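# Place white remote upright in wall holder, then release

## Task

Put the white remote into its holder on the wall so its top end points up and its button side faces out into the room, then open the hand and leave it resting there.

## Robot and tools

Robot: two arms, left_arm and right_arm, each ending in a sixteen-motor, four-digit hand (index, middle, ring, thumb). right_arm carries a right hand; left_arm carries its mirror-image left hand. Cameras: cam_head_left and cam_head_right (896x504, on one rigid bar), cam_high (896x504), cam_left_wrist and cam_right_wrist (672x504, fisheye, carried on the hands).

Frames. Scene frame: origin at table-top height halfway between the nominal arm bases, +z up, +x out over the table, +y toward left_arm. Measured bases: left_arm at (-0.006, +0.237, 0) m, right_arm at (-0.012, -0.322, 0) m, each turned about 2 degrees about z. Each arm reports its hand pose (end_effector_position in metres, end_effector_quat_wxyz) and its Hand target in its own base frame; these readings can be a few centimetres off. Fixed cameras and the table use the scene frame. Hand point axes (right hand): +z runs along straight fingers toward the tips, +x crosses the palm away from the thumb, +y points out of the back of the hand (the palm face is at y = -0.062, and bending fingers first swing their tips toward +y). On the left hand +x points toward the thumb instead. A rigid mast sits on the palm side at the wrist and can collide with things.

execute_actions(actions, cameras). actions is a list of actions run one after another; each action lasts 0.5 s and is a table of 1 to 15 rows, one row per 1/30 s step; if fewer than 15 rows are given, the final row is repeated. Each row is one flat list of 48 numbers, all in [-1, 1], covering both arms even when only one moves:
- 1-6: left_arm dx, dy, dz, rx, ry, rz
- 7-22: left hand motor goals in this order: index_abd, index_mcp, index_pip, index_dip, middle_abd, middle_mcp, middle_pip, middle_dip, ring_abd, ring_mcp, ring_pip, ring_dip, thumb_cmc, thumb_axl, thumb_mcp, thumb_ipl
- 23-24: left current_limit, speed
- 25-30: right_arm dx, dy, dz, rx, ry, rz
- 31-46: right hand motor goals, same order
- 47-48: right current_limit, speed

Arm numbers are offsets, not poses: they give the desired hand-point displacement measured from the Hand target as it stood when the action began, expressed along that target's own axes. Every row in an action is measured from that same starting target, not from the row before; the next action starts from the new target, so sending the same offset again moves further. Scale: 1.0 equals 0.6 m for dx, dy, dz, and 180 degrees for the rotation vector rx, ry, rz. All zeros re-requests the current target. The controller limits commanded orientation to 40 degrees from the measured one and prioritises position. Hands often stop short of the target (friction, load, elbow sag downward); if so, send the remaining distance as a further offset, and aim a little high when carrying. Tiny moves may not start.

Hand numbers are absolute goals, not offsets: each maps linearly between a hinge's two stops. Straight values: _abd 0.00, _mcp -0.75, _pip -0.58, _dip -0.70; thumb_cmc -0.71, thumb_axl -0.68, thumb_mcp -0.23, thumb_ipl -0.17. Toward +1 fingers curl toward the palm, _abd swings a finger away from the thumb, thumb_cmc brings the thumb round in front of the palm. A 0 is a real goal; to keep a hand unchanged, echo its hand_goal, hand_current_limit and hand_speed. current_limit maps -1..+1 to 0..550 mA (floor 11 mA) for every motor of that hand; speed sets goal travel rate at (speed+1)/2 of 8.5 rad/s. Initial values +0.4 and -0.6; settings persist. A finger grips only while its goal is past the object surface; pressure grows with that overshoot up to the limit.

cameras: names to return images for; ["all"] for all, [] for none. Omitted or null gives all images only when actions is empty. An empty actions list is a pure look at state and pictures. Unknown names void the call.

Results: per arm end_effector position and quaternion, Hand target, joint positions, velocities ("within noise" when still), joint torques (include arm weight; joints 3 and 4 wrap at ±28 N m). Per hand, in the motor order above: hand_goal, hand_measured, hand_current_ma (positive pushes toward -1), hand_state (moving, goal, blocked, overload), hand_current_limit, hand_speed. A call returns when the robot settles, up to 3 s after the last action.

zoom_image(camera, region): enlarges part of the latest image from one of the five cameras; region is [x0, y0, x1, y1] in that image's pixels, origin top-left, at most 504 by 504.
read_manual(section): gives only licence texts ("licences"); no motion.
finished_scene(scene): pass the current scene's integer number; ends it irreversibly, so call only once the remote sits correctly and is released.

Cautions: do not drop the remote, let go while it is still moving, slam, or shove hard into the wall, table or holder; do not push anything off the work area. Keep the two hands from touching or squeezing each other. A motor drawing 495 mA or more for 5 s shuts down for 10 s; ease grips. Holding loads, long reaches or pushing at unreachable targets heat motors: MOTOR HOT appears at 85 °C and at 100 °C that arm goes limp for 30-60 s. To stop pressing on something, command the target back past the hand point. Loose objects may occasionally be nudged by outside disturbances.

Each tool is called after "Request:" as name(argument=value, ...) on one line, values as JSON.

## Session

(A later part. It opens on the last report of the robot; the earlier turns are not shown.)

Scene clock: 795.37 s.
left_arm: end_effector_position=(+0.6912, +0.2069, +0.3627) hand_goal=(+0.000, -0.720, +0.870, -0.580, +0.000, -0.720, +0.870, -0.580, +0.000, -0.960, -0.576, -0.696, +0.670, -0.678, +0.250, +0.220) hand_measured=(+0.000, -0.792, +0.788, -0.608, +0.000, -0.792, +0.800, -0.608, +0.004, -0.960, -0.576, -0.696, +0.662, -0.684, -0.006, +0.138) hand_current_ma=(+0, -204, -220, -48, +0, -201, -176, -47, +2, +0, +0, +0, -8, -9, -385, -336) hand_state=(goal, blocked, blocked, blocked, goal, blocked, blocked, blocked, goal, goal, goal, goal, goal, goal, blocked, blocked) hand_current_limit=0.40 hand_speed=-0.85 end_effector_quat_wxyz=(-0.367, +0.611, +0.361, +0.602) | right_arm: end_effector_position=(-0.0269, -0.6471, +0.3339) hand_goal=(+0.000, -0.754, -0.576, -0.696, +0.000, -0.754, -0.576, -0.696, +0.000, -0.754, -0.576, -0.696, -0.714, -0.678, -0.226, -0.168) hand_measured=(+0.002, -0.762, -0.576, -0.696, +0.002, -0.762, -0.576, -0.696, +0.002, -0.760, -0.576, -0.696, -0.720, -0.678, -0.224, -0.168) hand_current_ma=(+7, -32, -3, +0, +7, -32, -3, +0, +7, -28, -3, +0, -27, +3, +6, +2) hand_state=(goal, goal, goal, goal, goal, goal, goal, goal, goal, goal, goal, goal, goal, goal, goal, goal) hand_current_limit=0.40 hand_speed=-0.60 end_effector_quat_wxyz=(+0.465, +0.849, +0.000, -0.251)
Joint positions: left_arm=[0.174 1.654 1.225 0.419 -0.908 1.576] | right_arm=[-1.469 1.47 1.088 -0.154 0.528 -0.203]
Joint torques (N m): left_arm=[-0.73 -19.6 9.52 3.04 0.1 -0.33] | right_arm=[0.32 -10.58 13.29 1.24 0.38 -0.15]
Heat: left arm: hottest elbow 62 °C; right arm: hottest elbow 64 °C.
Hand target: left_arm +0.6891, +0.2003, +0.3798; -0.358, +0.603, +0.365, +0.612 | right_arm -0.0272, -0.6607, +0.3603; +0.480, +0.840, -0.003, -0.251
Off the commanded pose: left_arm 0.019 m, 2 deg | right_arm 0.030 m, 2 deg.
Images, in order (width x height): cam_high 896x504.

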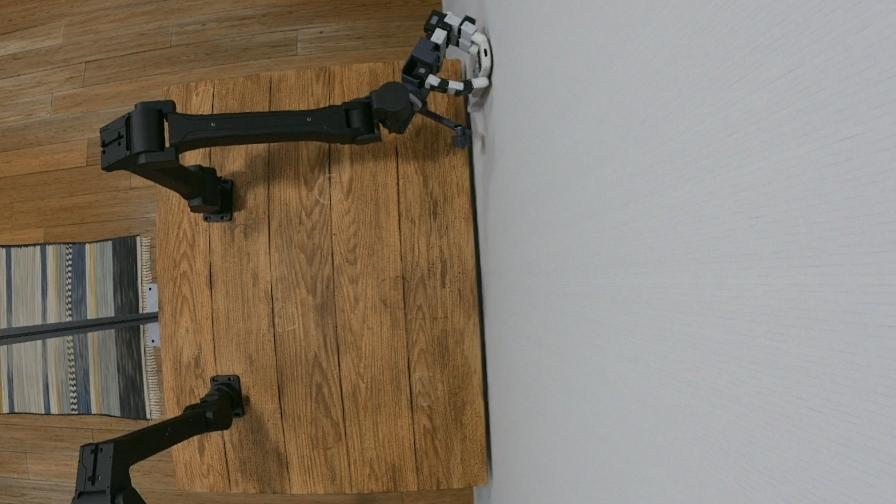

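Request:
execute_actions(actions=[[[-0.035,-0.005,0.0096,0,0,0,0,-0.72,0.87,-0.58,0,-0.72,0.87,-0.58,0,-0.959,-0.576,-0.696,0.671,-0.678,0.25,0.22,0.4,-0.85,0,0,0,0,0,0,0,-0.754,-0.576,-0.696,0,-0.754,-0.576,-0.696,0,-0.754,-0.576,-0.696,-0.714,-0.678,-0.226,-0.168,0.4,-0.6]]], cameras=["cam_high", "cam_head_right"])

Request:
zoom_image(camera="cam_high", region=[455, 60, 505, 115])

Request:
zoom_image(camera="cam_head_right", region=[285, 50, 385, 150])

Scene clock: 805.77 s.
left_arm: end_effector_position=(+0.6885, +0.2044, +0.3534) hand_goal=(+0.000, -0.720, +0.870, -0.580, +0.000, -0.720, +0.870, -0.580, +0.000, -0.960, -0.576, -0.696, +0.670, -0.678, +0.250, +0.220) hand_measured=(+0.000, -0.792, +0.788, -0.608, +0.000, -0.792, +0.800, -0.608, +0.004, -0.960, -0.576, -0.696, +0.662, -0.684, -0.006, +0.138) hand_current_ma=(+0, -204, -220, -48, +0, -201, -176, -47, +2, +0, +0, +0, -8, -9, -385, -336) hand_state=(goal, blocked, blocked, blocked, goal, blocked, blocked, blocked, goal, goal, goal, goal, goal, goal, blocked, blocked) hand_current_limit=0.40 hand_speed=-0.85 end_effector_quat_wxyz=(-0.364, +0.613, +0.357, +0.603) | right_arm: end_effector_position=(-0.0269, -0.6471, +0.3339) hand_goal=(+0.000, -0.754, -0.576, -0.696, +0.000, -0.754, -0.576, -0.696, +0.000, -0.754, -0.576, -0.696, -0.714, -0.678, -0.226, -0.168) hand_measured=(+0.002, -0.762, -0.576, -0.696, +0.002, -0.762, -0.576, -0.696, +0.002, -0.760, -0.576, -0.696, -0.720, -0.678, -0.224, -0.168) hand_current_ma=(+7, -32, -3, +0, +7, -32, -3, +0, +7, -28, -3, +0, -27, +3, +6, +2) hand_state=(goal, goal, goal, goal, goal, goal, goal, goal, goal, goal, goal, goal, goal, goal, goal, goal) hand_current_limit=0.40 hand_speed=-0.60 end_effector_quat_wxyz=(+0.465, +0.849, +0.000, -0.251)
Joint positions: left_arm=[0.174 1.654 1.2 0.441 -0.897 1.576] | right_arm=[-1.469 1.47 1.088 -0.154 0.528 -0.203]
Joint torques (N m): left_arm=[0.03 -17.26 9.47 4.21 0.13 -0.33] | right_arm=[0.32 -10.58 13.3 1.26 0.38 -0.15]
Heat: left arm: hottest elbow 61 °C; right arm: hottest elbow 64 °C.
Hand target: left_arm +0.6896, +0.2068, +0.3589; -0.358, +0.603, +0.365, +0.612 | right_arm -0.0272, -0.6607, +0.3603; +0.480, +0.840, -0.003, -0.251
Off the commanded pose: left_arm 0.006 m, 2 deg | right_arm 0.030 m, 2 deg.
Images, in order (width x height): cam_head_right 896x504, cam_high 896x504.

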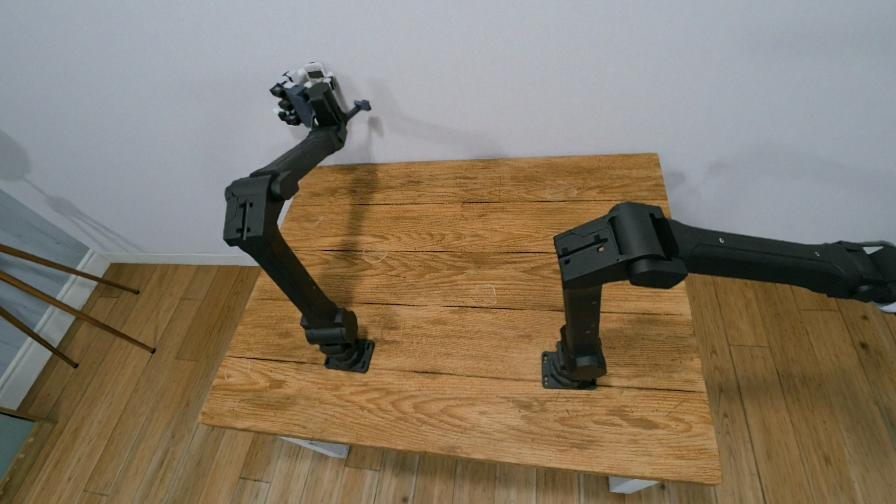

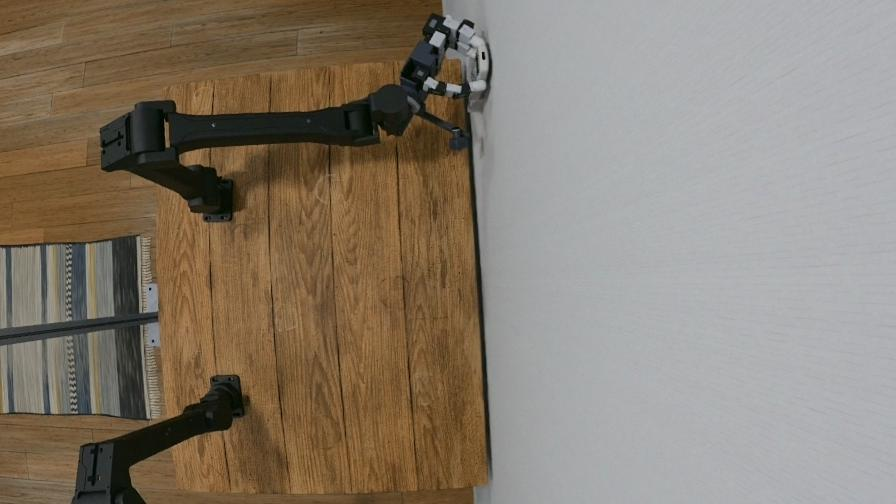

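Scaled by 9.164 from the camera's 896x504 image, which has a finer 1280x720 frame.

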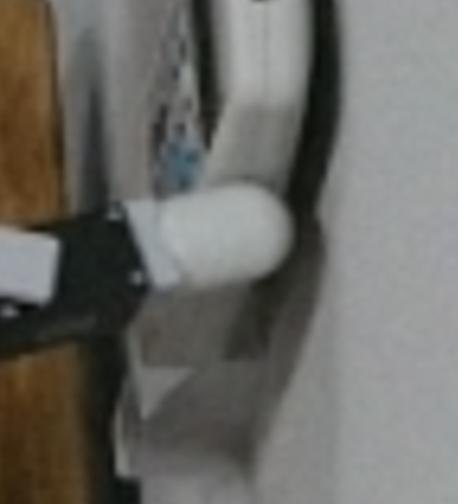

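Scaled by 5.040 from the camera's 896x504 image, which has a finer 1280x720 frame.

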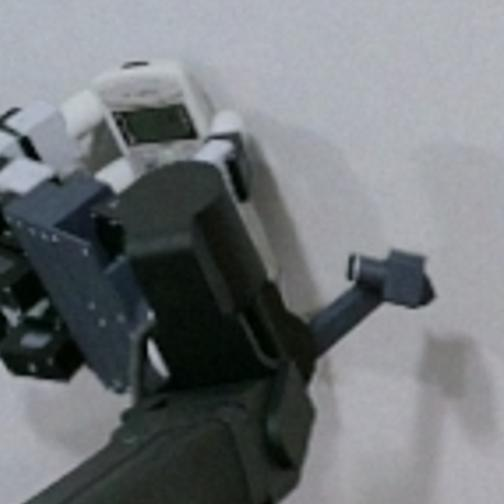

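Request:
execute_actions(actions=[[[0.02,0.0005,0.0205,0,0,0,0,-0.72,0.87,-0.58,0,-0.72,0.87,-0.58,0,-0.959,-0.576,-0.696,0.671,-0.678,0.25,0.22,0.4,-0.85,0,0,0,0,0,0,0,-0.754,-0.576,-0.696,0,-0.754,-0.576,-0.696,0,-0.754,-0.576,-0.696,-0.714,-0.678,-0.226,-0.168,0.4,-0.6]]], cameras=["cam_high"])

Request:
zoom_image(camera="cam_high", region=[455, 60, 505, 115])

Scene clock: 821.30 s.
left_arm: end_effector_position=(+0.6878, +0.2106, +0.3519) hand_goal=(+0.000, -0.720, +0.870, -0.580, +0.000, -0.720, +0.870, -0.580, +0.000, -0.960, -0.576, -0.696, +0.670, -0.678, +0.250, +0.220) hand_measured=(+0.000, -0.792, +0.788, -0.608, +0.000, -0.792, +0.800, -0.608, +0.004, -0.960, -0.576, -0.696, +0.662, -0.684, -0.006, +0.138) hand_current_ma=(+0, -204, -220, -48, +0, -201, -176, -47, +2, +0, +0, +0, -8, -9, -385, -336) hand_state=(goal, blocked, blocked, blocked, goal, blocked, blocked, blocked, goal, goal, goal, goal, goal, goal, blocked, blocked) hand_current_limit=0.40 hand_speed=-0.85 end_effector_quat_wxyz=(-0.363, +0.616, +0.356, +0.602) | right_arm: end_effector_position=(-0.0269, -0.6471, +0.3339) hand_goal=(+0.000, -0.754, -0.576, -0.696, +0.000, -0.754, -0.576, -0.696, +0.000, -0.754, -0.576, -0.696, -0.714, -0.678, -0.226, -0.168) hand_measured=(+0.002, -0.762, -0.576, -0.696, +0.002, -0.762, -0.576, -0.696, +0.002, -0.760, -0.576, -0.696, -0.720, -0.678, -0.224, -0.168) hand_current_ma=(+7, -32, -3, +0, +7, -32, -3, +0, +7, -28, -3, +0, -27, +3, +6, +2) hand_state=(goal, goal, goal, goal, goal, goal, goal, goal, goal, goal, goal, goal, goal, goal, goal, goal) hand_current_limit=0.40 hand_speed=-0.60 end_effector_quat_wxyz=(+0.465, +0.849, +0.000, -0.251)
Joint positions: left_arm=[0.187 1.654 1.2 0.436 -0.88 1.576] | right_arm=[-1.469 1.47 1.088 -0.154 0.528 -0.203]
Joint torques (N m): left_arm=[0.67 -16.73 12.23 3.02 0.09 -0.35] | right_arm=[0.32 -10.64 13.3 1.25 0.38 -0.15]
Heat: left arm: hottest elbow 57 °C; right arm: hottest elbow 64 °C.
Hand target: left_arm +0.6956, +0.2174, +0.3710; -0.358, +0.603, +0.365, +0.612 | right_arm -0.0272, -0.6607, +0.3603; +0.480, +0.840, -0.003, -0.251
Off the commanded pose: left_arm 0.022 m, 2 deg | right_arm 0.030 m, 2 deg.
Images, in order (width x height): cam_high 896x504.

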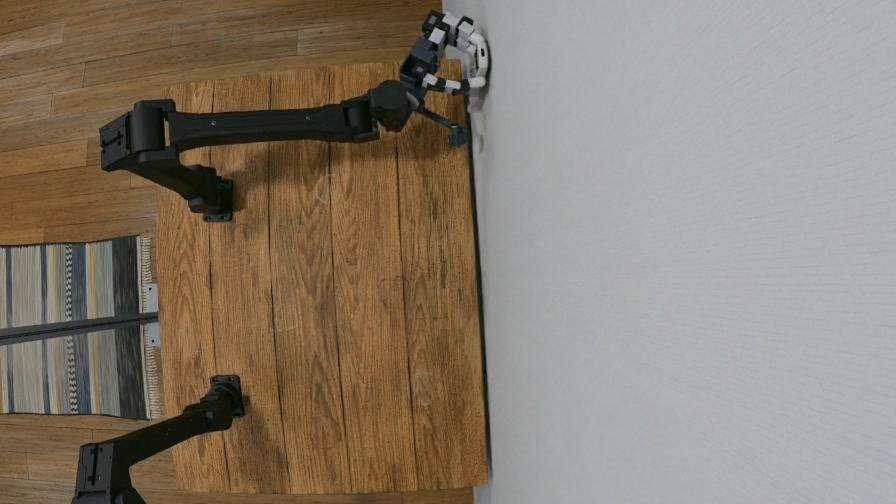

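Scaled by 9.164 from the camera's 896x504 image, which has a finer 1280x720 frame.

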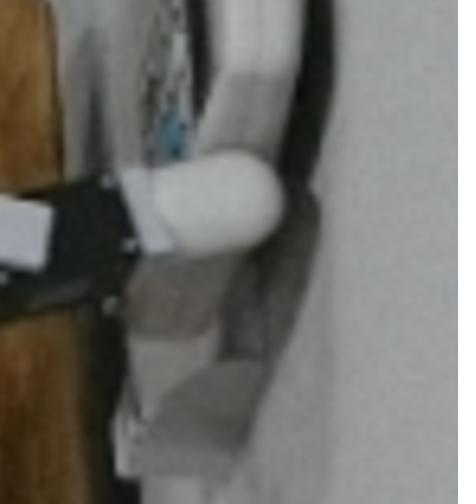

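Request:
execute_actions(actions=[[[0.003,0.012,0.0066,0,0,0,0,-0.72,0.87,-0.58,0,-0.72,0.87,-0.58,0,-0.959,-0.576,-0.696,0.671,-0.678,0.25,0.22,0.4,-0.85,0,0,0,0,0,0,0,-0.754,-0.576,-0.696,0,-0.754,-0.576,-0.696,0,-0.754,-0.576,-0.696,-0.714,-0.678,-0.226,-0.168,0.4,-0.6]]], cameras=["cam_high"])

Request:
zoom_image(camera="cam_high", region=[455, 60, 505, 115])

Scene clock: 827.73 s.
left_arm: end_effector_position=(+0.6912, +0.2112, +0.3544) hand_goal=(+0.000, -0.720, +0.870, -0.580, +0.000, -0.720, +0.870, -0.580, +0.000, -0.960, -0.576, -0.696, +0.670, -0.678, +0.250, +0.220) hand_measured=(+0.000, -0.792, +0.788, -0.608, +0.000, -0.792, +0.800, -0.608, +0.004, -0.960, -0.576, -0.696, +0.662, -0.684, -0.006, +0.138) hand_current_ma=(+0, -204, -220, -48, +0, -201, -176, -47, +2, +0, +0, +0, -8, -9, -385, -336) hand_state=(goal, blocked, blocked, blocked, goal, blocked, blocked, blocked, goal, goal, goal, goal, goal, goal, blocked, blocked) hand_current_limit=0.40 hand_speed=-0.85 end_effector_quat_wxyz=(-0.363, +0.616, +0.355, +0.601) | right_arm: end_effector_position=(-0.0269, -0.6471, +0.3339) hand_goal=(+0.000, -0.754, -0.576, -0.696, +0.000, -0.754, -0.576, -0.696, +0.000, -0.754, -0.576, -0.696, -0.714, -0.678, -0.226, -0.168) hand_measured=(+0.002, -0.762, -0.576, -0.696, +0.002, -0.762, -0.576, -0.696, +0.002, -0.760, -0.576, -0.696, -0.720, -0.678, -0.224, -0.168) hand_current_ma=(+7, -32, -3, +0, +7, -32, -3, +0, +7, -28, -3, +0, -27, +3, +6, +2) hand_state=(goal, goal, goal, goal, goal, goal, goal, goal, goal, goal, goal, goal, goal, goal, goal, goal) hand_current_limit=0.40 hand_speed=-0.60 end_effector_quat_wxyz=(+0.465, +0.849, +0.000, -0.251)
Joint positions: left_arm=[0.187 1.659 1.214 0.426 -0.879 1.576] | right_arm=[-1.469 1.47 1.088 -0.154 0.528 -0.203]
Joint torques (N m): left_arm=[0.5 -16.67 12.97 2.99 -0.02 -0.32] | right_arm=[0.26 -10.64 13.3 1.25 0.38 -0.15]
Heat: left arm: hottest elbow 57 °C; right arm: hottest elbow 64 °C.
Hand target: left_arm +0.7038, +0.2174, +0.3729; -0.358, +0.603, +0.365, +0.612 | right_arm -0.0272, -0.6607, +0.3603; +0.480, +0.840, -0.003, -0.251
Off the commanded pose: left_arm 0.023 m, 2 deg | right_arm 0.030 m, 2 deg.
Images, in order (width x height): cam_high 896x504.

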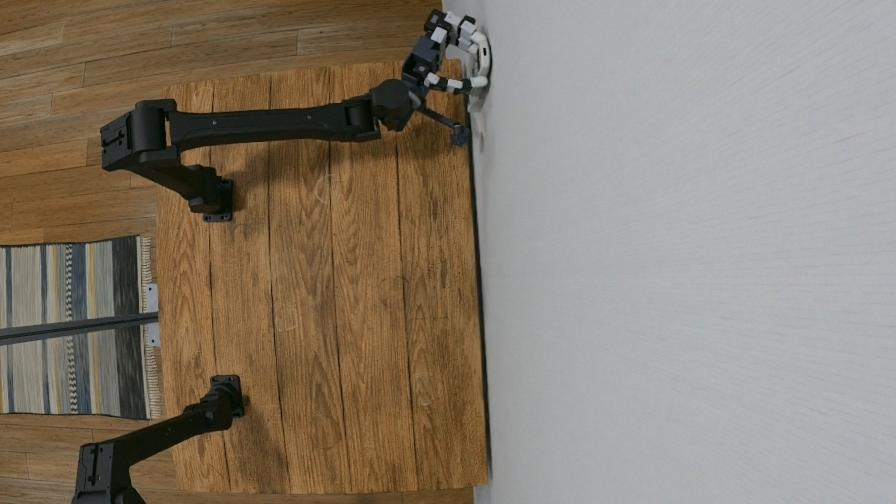

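Scaled by 9.164 from the camera's 896x504 image, which has a finer 1280x720 frame.

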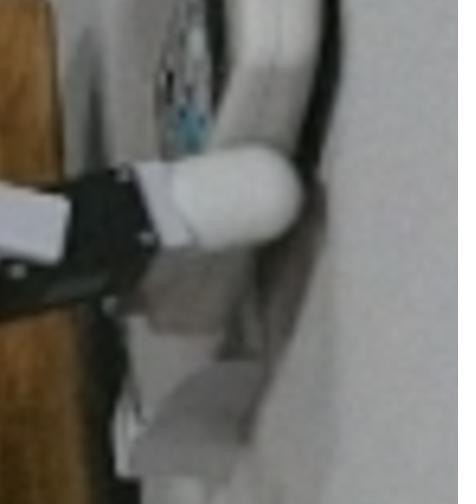

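Request:
execute_actions(actions=[[[-0.0417,0.0088,0.0047,0.004,0.003,-0.005,0,-0.72,0.87,-0.58,0,-0.72,0.87,-0.58,0,-0.959,-0.576,-0.696,0.671,-0.678,0.25,0.22,0.4,-0.85,0,0,0,0,0,0,0,-0.754,-0.576,-0.696,0,-0.754,-0.576,-0.696,0,-0.754,-0.576,-0.696,-0.714,-0.678,-0.226,-0.168,0.4,-0.6]]], cameras=["cam_high"])

Request:
zoom_image(camera="cam_high", region=[455, 60, 505, 115])

Scene clock: 846.80 s.
left_arm: end_effector_position=(+0.6956, +0.2166, +0.3413) hand_goal=(+0.000, -0.720, +0.870, -0.580, +0.000, -0.720, +0.870, -0.580, +0.000, -0.960, -0.576, -0.696, +0.670, -0.678, +0.250, +0.220) hand_measured=(+0.000, -0.792, +0.794, -0.608, +0.000, -0.792, +0.816, -0.604, +0.004, -0.960, -0.576, -0.696, +0.656, -0.688, -0.014, +0.142) hand_current_ma=(+0, -204, -198, -47, +0, -201, -125, -41, +2, +0, +0, +0, -18, -16, -385, -316) hand_state=(goal, blocked, blocked, blocked, goal, blocked, blocked, blocked, goal, goal, goal, goal, goal, goal, blocked, blocked) hand_current_limit=0.40 hand_speed=-0.85 end_effector_quat_wxyz=(-0.365, +0.605, +0.369, +0.604) | right_arm: end_effector_position=(-0.0269, -0.6471, +0.3339) hand_goal=(+0.000, -0.754, -0.576, -0.696, +0.000, -0.754, -0.576, -0.696, +0.000, -0.754, -0.576, -0.696, -0.714, -0.678, -0.226, -0.168) hand_measured=(+0.002, -0.762, -0.576, -0.696, +0.002, -0.762, -0.576, -0.696, +0.002, -0.760, -0.576, -0.696, -0.720, -0.678, -0.224, -0.168) hand_current_ma=(+7, -32, -3, +0, +7, -32, -3, +0, +7, -28, -3, +0, -27, +3, +6, +2) hand_state=(goal, goal, goal, goal, goal, goal, goal, goal, goal, goal, goal, goal, goal, goal, goal, goal) hand_current_limit=0.40 hand_speed=-0.60 end_effector_quat_wxyz=(+0.465, +0.849, +0.000, -0.251)
Joint positions: left_arm=[0.187 1.699 1.214 0.479 -0.903 1.561] | right_arm=[-1.469 1.47 1.088 -0.154 0.528 -0.203]
Joint torques (N m): left_arm=[-0.26 -15.85 11.95 4.11 0.23 -0.27] | right_arm=[0.32 -10.64 13.29 1.26 0.38 -0.15]
Heat: left arm: hottest elbow 63 °C; right arm: hottest elbow 65 °C.
Hand target: left_arm +0.7101, +0.2173, +0.3480; -0.358, +0.595, +0.371, +0.616 | right_arm -0.0272, -0.6607, +0.3603; +0.480, +0.840, -0.003, -0.251
Off the commanded pose: left_arm 0.016 m, 2 deg | right_arm 0.030 m, 2 deg.
Images, in order (width x height): cam_high 896x504.

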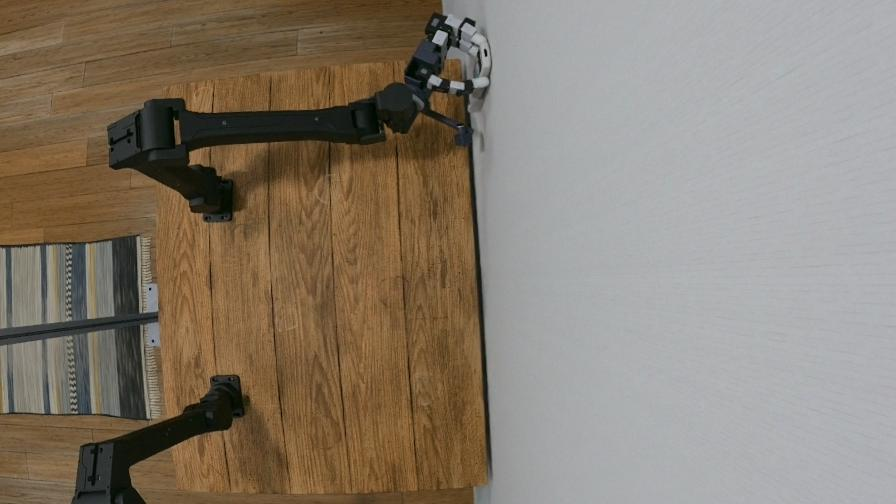

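Scaled by 9.164 from the camera's 896x504 image, which has a finer 1280x720 frame.

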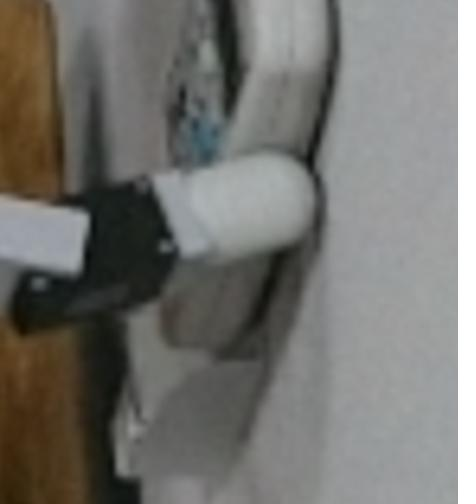

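Request:
execute_actions(actions=[[[0.015,0.006,-0.022,0,0,0,0,-0.72,0.87,-0.58,0,-0.72,0.87,-0.58,0,-0.959,-0.576,-0.696,0.671,-0.678,0.25,0.22,0.4,-0.85,0,0,0,0,0,0,0,-0.754,-0.576,-0.696,0,-0.754,-0.576,-0.696,0,-0.754,-0.576,-0.696,-0.714,-0.678,-0.226,-0.168,0.4,-0.6]]], cameras=["cam_high"])

Request:
zoom_image(camera="cam_high", region=[455, 60, 505, 115])

Scene clock: 855.90 s.
left_arm: end_effector_position=(+0.6953, +0.2133, +0.3413) hand_goal=(+0.000, -0.720, +0.870, -0.580, +0.000, -0.720, +0.870, -0.580, +0.000, -0.960, -0.576, -0.696, +0.670, -0.678, +0.250, +0.220) hand_measured=(+0.000, -0.792, +0.794, -0.608, +0.000, -0.792, +0.816, -0.604, +0.004, -0.960, -0.576, -0.696, +0.658, -0.688, -0.014, +0.142) hand_current_ma=(+0, -204, -198, -47, +0, -201, -125, -41, +2, +0, +0, +0, -14, -16, -385, -316) hand_state=(goal, blocked, blocked, blocked, goal, blocked, blocked, blocked, goal, goal, goal, goal, goal, goal, blocked, blocked) hand_current_limit=0.40 hand_speed=-0.85 end_effector_quat_wxyz=(-0.368, +0.603, +0.372, +0.602) | right_arm: end_effector_position=(-0.0269, -0.6471, +0.3339) hand_goal=(+0.000, -0.754, -0.576, -0.696, +0.000, -0.754, -0.576, -0.696, +0.000, -0.754, -0.576, -0.696, -0.714, -0.678, -0.226, -0.168) hand_measured=(+0.002, -0.762, -0.576, -0.696, +0.002, -0.762, -0.576, -0.696, +0.002, -0.760, -0.576, -0.696, -0.720, -0.678, -0.224, -0.168) hand_current_ma=(+7, -32, -3, +0, +7, -32, -3, +0, +7, -28, -3, +0, -27, +3, +6, +2) hand_state=(goal, goal, goal, goal, goal, goal, goal, goal, goal, goal, goal, goal, goal, goal, goal, goal) hand_current_limit=0.40 hand_speed=-0.60 end_effector_quat_wxyz=(+0.465, +0.849, +0.000, -0.251)
Joint positions: left_arm=[0.178 1.699 1.214 0.479 -0.923 1.561] | right_arm=[-1.469 1.47 1.088 -0.154 0.528 -0.203]
Joint torques (N m): left_arm=[-1.14 -17.55 11.52 3.4 0.1 -0.21] | right_arm=[0.26 -10.64 13.3 1.26 0.38 -0.15]
Heat: left arm: hottest elbow 64 °C; right arm: hottest elbow 65 °C.
Hand target: left_arm +0.7068, +0.2040, +0.3569; -0.359, +0.595, +0.371, +0.616 | right_arm -0.0272, -0.6607, +0.3603; +0.480, +0.840, -0.003, -0.251
Off the commanded pose: left_arm 0.022 m, 2 deg | right_arm 0.030 m, 2 deg.
Images, in order (width x height): cam_high 896x504.

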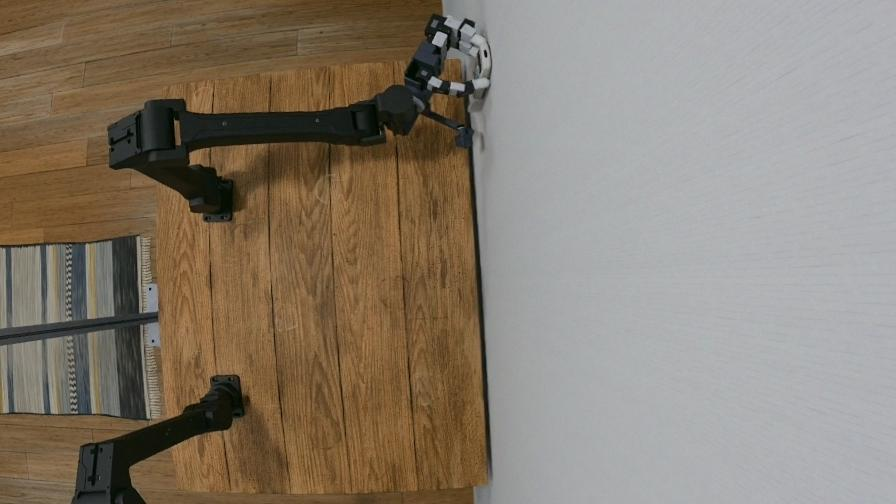

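Scaled by 9.164 from the camera's 896x504 image, which has a finer 1280x720 frame.

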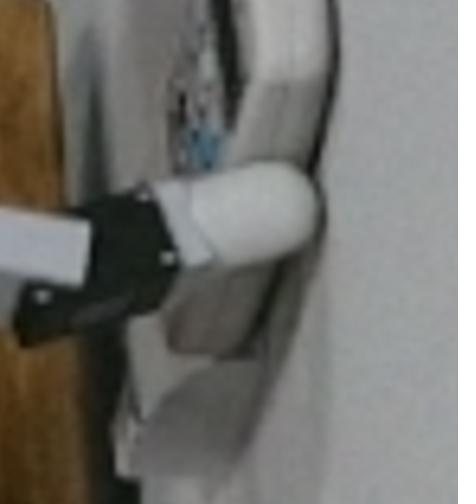

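Request:
execute_actions(actions=[[[-0.055,0,0,0,0,0,0,-0.72,0.87,-0.58,0,-0.72,0.87,-0.58,0,-0.959,-0.576,-0.696,0.671,-0.678,0.25,0.22,0.4,-0.85,0,0,0,0,0,0,0,-0.754,-0.576,-0.696,0,-0.754,-0.576,-0.696,0,-0.754,-0.576,-0.696,-0.714,-0.678,-0.226,-0.168,0.4,-0.6]]], cameras=["cam_high", "cam_head_left", "cam_head_right"])

Request:
zoom_image(camera="cam_high", region=[455, 60, 505, 115])

Request:
zoom_image(camera="cam_head_left", region=[250, 20, 350, 120])

Request:
zoom_image(camera="cam_head_right", region=[285, 50, 385, 150])

Scene clock: 862.13 s.
left_arm: end_effector_position=(+0.6959, +0.2132, +0.3404) hand_goal=(+0.000, -0.720, +0.870, -0.580, +0.000, -0.720, +0.870, -0.580, +0.000, -0.960, -0.576, -0.696, +0.670, -0.678, +0.250, +0.220) hand_measured=(+0.000, -0.792, +0.796, -0.608, +0.000, -0.792, +0.816, -0.602, +0.004, -0.960, -0.576, -0.696, +0.658, -0.688, -0.014, +0.142) hand_current_ma=(+0, -204, -195, -47, +0, -201, -125, -35, +2, +0, +0, +0, -16, -16, -385, -315) hand_state=(goal, blocked, blocked, blocked, goal, blocked, blocked, blocked, goal, goal, goal, goal, goal, goal, blocked, blocked) hand_current_limit=0.40 hand_speed=-0.85 end_effector_quat_wxyz=(-0.364, +0.588, +0.378, +0.615) | right_arm: end_effector_position=(-0.0269, -0.6471, +0.3339) hand_goal=(+0.000, -0.754, -0.576, -0.696, +0.000, -0.754, -0.576, -0.696, +0.000, -0.754, -0.576, -0.696, -0.714, -0.678, -0.226, -0.168) hand_measured=(+0.002, -0.762, -0.576, -0.696, +0.002, -0.762, -0.576, -0.696, +0.002, -0.760, -0.576, -0.696, -0.720, -0.678, -0.224, -0.168) hand_current_ma=(+7, -32, -3, +0, +7, -32, -3, +0, +7, -28, -3, +0, -27, +3, +6, +2) hand_state=(goal, goal, goal, goal, goal, goal, goal, goal, goal, goal, goal, goal, goal, goal, goal, goal) hand_current_limit=0.40 hand_speed=-0.60 end_effector_quat_wxyz=(+0.465, +0.849, +0.000, -0.251)
Joint positions: left_arm=[0.176 1.717 1.206 0.547 -0.929 1.562] | right_arm=[-1.469 1.47 1.088 -0.154 0.528 -0.203]
Joint torques (N m): left_arm=[-1.14 -15.44 9.36 3.99 0.35 -0.21] | right_arm=[0.26 -10.64 13.31 1.28 0.38 -0.15]
Heat: left arm: hottest elbow 64 °C; right arm: hottest elbow 65 °C.
Hand target: left_arm +0.7080, +0.2039, +0.3239; -0.358, +0.595, +0.371, +0.616 | right_arm -0.0272, -0.6607, +0.3603; +0.480, +0.840, -0.003, -0.251
Off the commanded pose: left_arm 0.022 m, 1 deg | right_arm 0.030 m, 2 deg.
Images, in order (width x height): cam_head_left 896x504, cam_head_right 896x504, cam_high 896x504.

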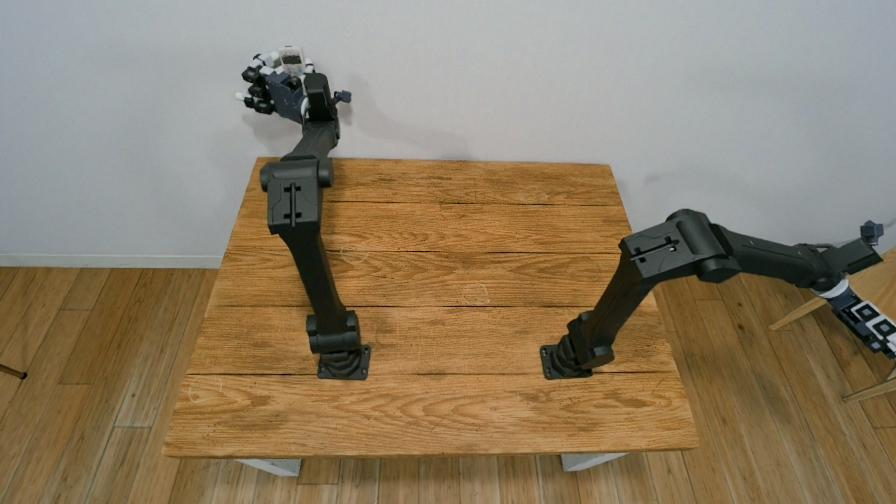

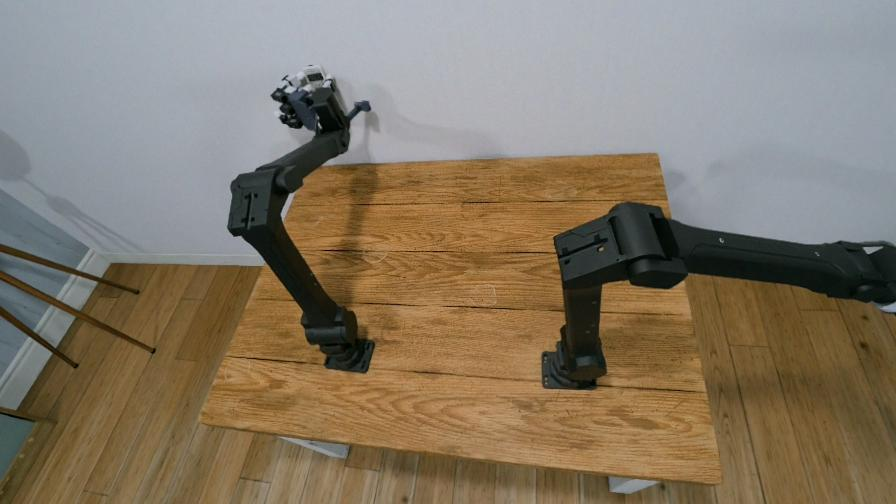

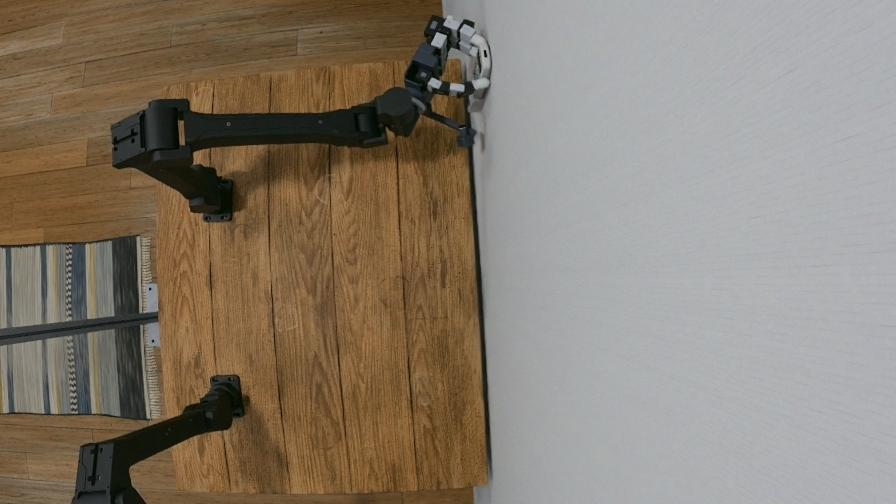

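Scaled by 9.164 from the camera's 896x504 image, which has a finer 1280x720 frame.

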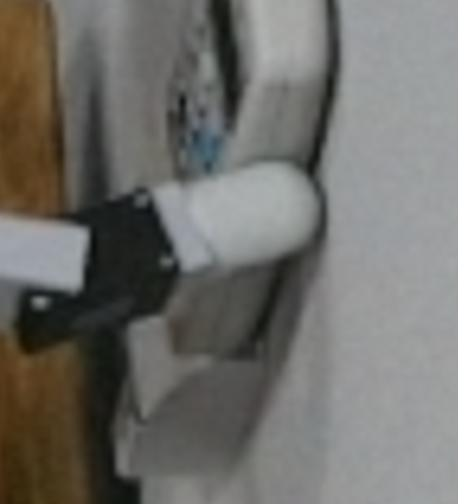

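Scaled by 5.040 from the camera's 896x504 image, which has a finer 1280x720 frame.

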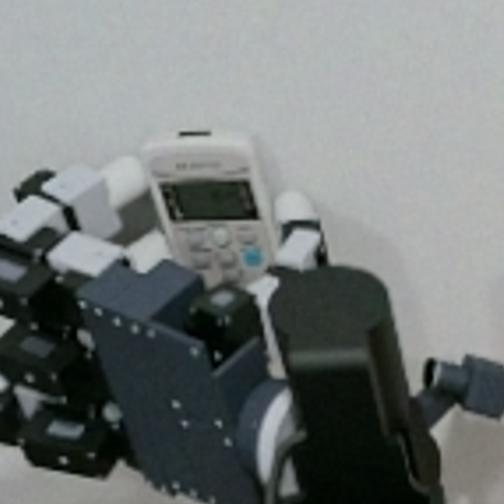

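Scaled by 5.040 from the camera's 896x504 image, which has a finer 1280x720 frame.

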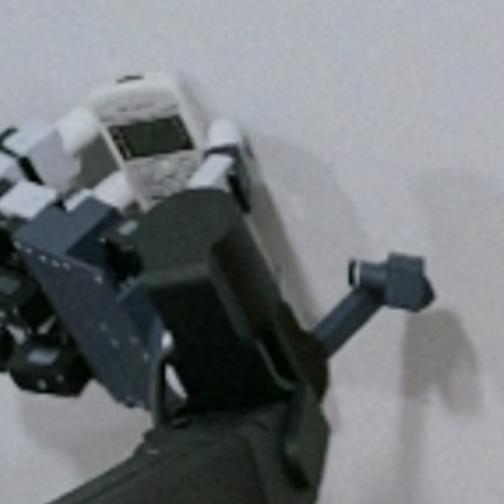

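Request:
zoom_image(camera="cam_head_left", region=[265, 35, 325, 95])

Request:
zoom_image(camera="cam_high", region=[440, 10, 510, 80])

Scaled by 8.400 from the camera's 896x504 image, which has a finer 1280x720 frame.

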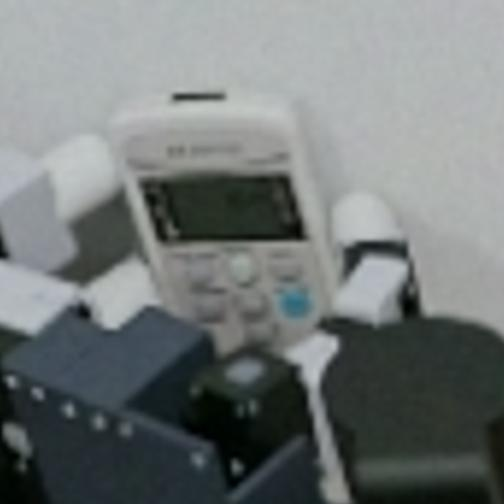

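Scaled by 7.200 from the camera's 896x504 image, which has a finer 1280x720 frame.

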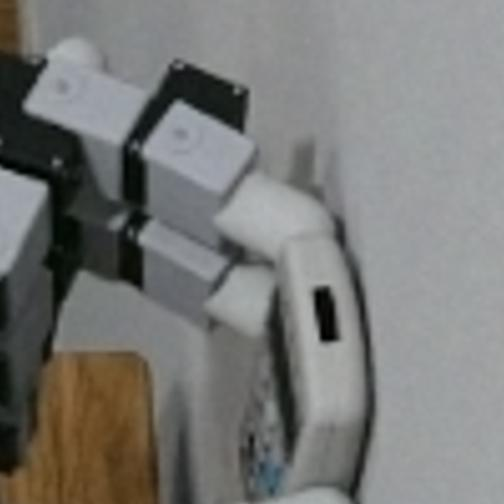

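Request:
execute_actions(actions=[[[0.04,-0.008,-0.004,-0.01,-0.001,0.002,0,-0.72,0.87,-0.58,0,-0.72,0.87,-0.58,0,-0.959,-0.576,-0.696,0.671,-0.678,0.25,0.22,0.4,-0.85,0,0,0,0,0,0,0,-0.754,-0.576,-0.696,0,-0.754,-0.576,-0.696,0,-0.754,-0.576,-0.696,-0.714,-0.678,-0.226,-0.168,0.4,-0.6]],[[0.03,0,0,0,0,0,0,-0.72,0.87,-0.58,0,-0.72,0.87,-0.58,0,-0.959,-0.576,-0.696,0.671,-0.678,0.25,0.22,0.4,-0.85,0,0,0,0,0,0,0,-0.754,-0.576,-0.696,0,-0.754,-0.576,-0.696,0,-0.754,-0.576,-0.696,-0.714,-0.678,-0.226,-0.168,0.4,-0.6]]], cameras=["cam_high", "cam_head_left", "cam_left_wrist"])

Request:
zoom_image(camera="cam_high", region=[440, 20, 510, 110])

Request:
zoom_image(camera="cam_head_left", region=[265, 20, 325, 80])

Scene clock: 907.53 s.
left_arm: end_effector_position=(+0.6965, +0.2109, +0.3379) hand_goal=(+0.000, -0.720, +0.870, -0.580, +0.000, -0.720, +0.870, -0.580, +0.000, -0.960, -0.576, -0.696, +0.670, -0.678, +0.250, +0.220) hand_measured=(+0.000, -0.792, +0.796, -0.608, +0.000, -0.792, +0.816, -0.606, +0.004, -0.960, -0.576, -0.696, +0.662, -0.688, -0.014, +0.146) hand_current_ma=(+0, -204, -195, -47, +0, -205, -125, -43, +2, +0, +0, +0, -9, -16, -385, -298) hand_state=(goal, blocked, blocked, blocked, goal, blocked, blocked, blocked, goal, goal, goal, goal, goal, goal, blocked, blocked) hand_current_limit=0.40 hand_speed=-0.85 end_effector_quat_wxyz=(-0.359, +0.613, +0.361, +0.604) | right_arm: end_effector_position=(-0.0269, -0.6471, +0.3339) hand_goal=(+0.000, -0.754, -0.576, -0.696, +0.000, -0.754, -0.576, -0.696, +0.000, -0.754, -0.576, -0.696, -0.714, -0.678, -0.226, -0.168) hand_measured=(+0.002, -0.762, -0.576, -0.696, +0.002, -0.762, -0.576, -0.696, +0.002, -0.760, -0.576, -0.696, -0.720, -0.678, -0.224, -0.168) hand_current_ma=(+7, -32, -3, +0, +7, -32, -3, +0, +7, -28, -3, +0, -27, +3, +6, +2) hand_state=(goal, goal, goal, goal, goal, goal, goal, goal, goal, goal, goal, goal, goal, goal, goal, goal) hand_current_limit=0.40 hand_speed=-0.60 end_effector_quat_wxyz=(+0.465, +0.849, +0.000, -0.251)
Joint positions: left_arm=[0.184 1.693 1.206 0.469 -0.883 1.56] | right_arm=[-1.469 1.47 1.088 -0.154 0.528 -0.203]
Joint torques (N m): left_arm=[-0.85 -19.37 11.25 2.8 0.22 -0.16] | right_arm=[0.32 -10.64 13.3 1.25 0.38 -0.15]
Heat: left arm: hottest elbow 53 °C; right arm: hottest elbow 66 °C.
Hand target: left_arm +0.7013, +0.2042, +0.3657; -0.351, +0.603, +0.360, +0.619 | right_arm -0.0272, -0.6607, +0.3603; +0.480, +0.840, -0.003, -0.251
Off the commanded pose: left_arm 0.029 m, 2 deg | right_arm 0.030 m, 2 deg.
camera_calibration:
cam_left_wrist: T_world_to_cam=[[-0.520237, 0.284097, -0.805383, 0.54166], [-0.837481, -0.354413, 0.415952, 0.470268], [-0.167268, 0.890887, 0.422305, -0.0844669], [0, 0, 0, 1]] pos_world=[0.661504, 0.0880358, 0.276306]
Images, in order (width x height): cam_head_left 896x504, cam_high 896x504, cam_left_wrist 672x504.

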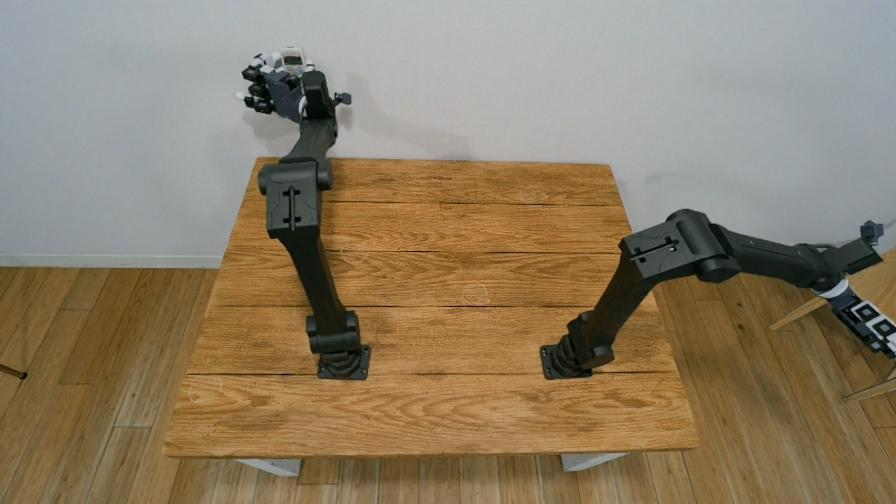

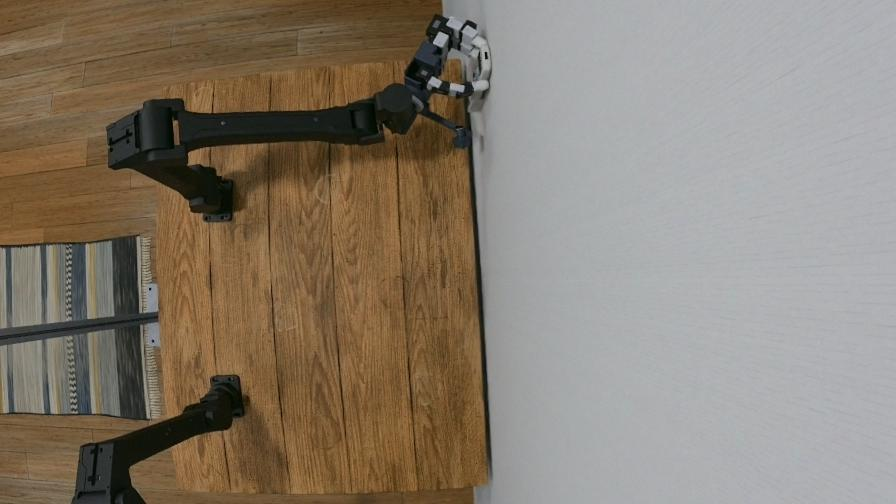

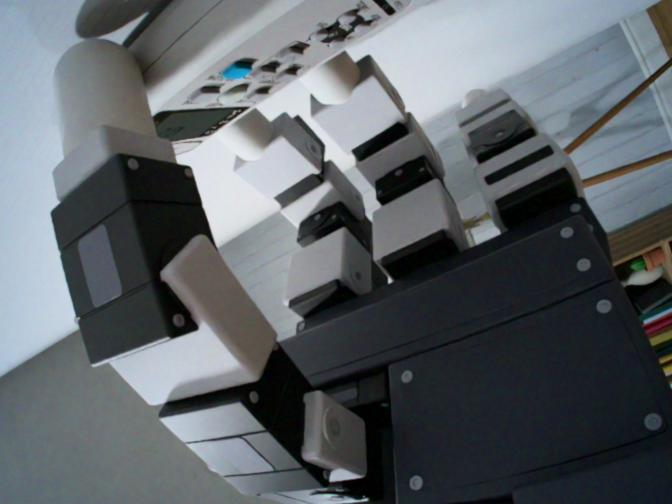

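Scaled by 5.600 from the camera's 896x504 image, which has a finer 1280x720 frame.

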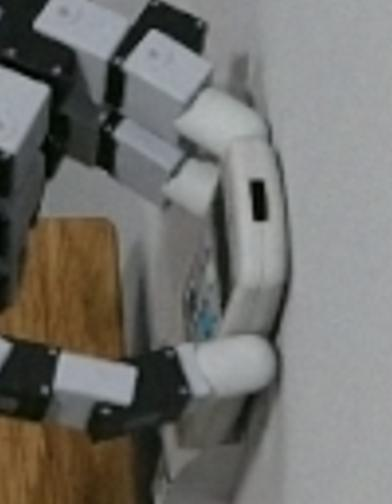

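Scaled by 8.400 from the camera's 896x504 image, which has a finer 1280x720 frame.

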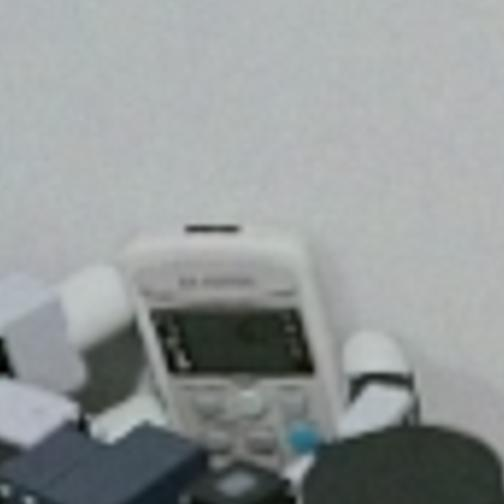

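Request:
execute_actions(actions=[[[0.05,0,0,0,0,0,0,-0.72,0.87,-0.58,0,-0.72,0.87,-0.58,0,-0.959,-0.576,-0.696,0.671,-0.678,0.25,0.22,0.4,-0.85,0,0,0,0,0,0,0,-0.754,-0.576,-0.696,0,-0.754,-0.576,-0.696,0,-0.754,-0.576,-0.696,-0.714,-0.678,-0.226,-0.168,0.4,-0.6]]], cameras=[])

Scene clock: 936.37 s.
left_arm: end_effector_position=(+0.6926, +0.2095, +0.3546) hand_goal=(+0.000, -0.720, +0.870, -0.580, +0.000, -0.720, +0.870, -0.580, +0.000, -0.960, -0.576, -0.696, +0.670, -0.678, +0.250, +0.220) hand_measured=(+0.000, -0.792, +0.796, -0.608, +0.000, -0.792, +0.816, -0.608, +0.004, -0.960, -0.576, -0.696, +0.664, -0.688, -0.014, +0.146) hand_current_ma=(+0, -204, -193, -47, +0, -205, -126, -49, +2, +0, +0, +0, -5, -15, -385, -298) hand_state=(goal, blocked, blocked, blocked, goal, blocked, blocked, blocked, goal, goal, goal, goal, goal, goal, blocked, blocked) hand_current_limit=0.40 hand_speed=-0.85 end_effector_quat_wxyz=(-0.362, +0.622, +0.355, +0.596) | right_arm: end_effector_position=(-0.0269, -0.6471, +0.3339) hand_goal=(+0.000, -0.754, -0.576, -0.696, +0.000, -0.754, -0.576, -0.696, +0.000, -0.754, -0.576, -0.696, -0.714, -0.678, -0.226, -0.168) hand_measured=(+0.002, -0.762, -0.576, -0.696, +0.002, -0.762, -0.576, -0.696, +0.002, -0.760, -0.576, -0.696, -0.720, -0.678, -0.224, -0.168) hand_current_ma=(+7, -32, -3, +0, +7, -32, -3, +0, +7, -28, -3, +0, -27, +3, +6, +2) hand_state=(goal, goal, goal, goal, goal, goal, goal, goal, goal, goal, goal, goal, goal, goal, goal, goal) hand_current_limit=0.40 hand_speed=-0.60 end_effector_quat_wxyz=(+0.465, +0.849, +0.000, -0.251)
Joint positions: left_arm=[0.184 1.655 1.223 0.391 -0.88 1.566] | right_arm=[-1.469 1.47 1.088 -0.154 0.528 -0.203]
Joint torques (N m): left_arm=[-0.79 -19.08 12.94 3 0.1 -0.23] | right_arm=[0.26 -10.64 13.29 1.26 0.37 -0.15]
Heat: left arm: hottest elbow 53 °C; right arm: hottest elbow 67 °C.
Hand target: left_arm +0.7005, +0.2042, +0.3958; -0.350, +0.603, +0.360, +0.620 | right_arm -0.0272, -0.6607, +0.3603; +0.480, +0.840, -0.003, -0.251
Off the commanded pose: left_arm 0.042 m, 4 deg | right_arm 0.030 m, 2 deg.
No camera images: "cameras" was empty.


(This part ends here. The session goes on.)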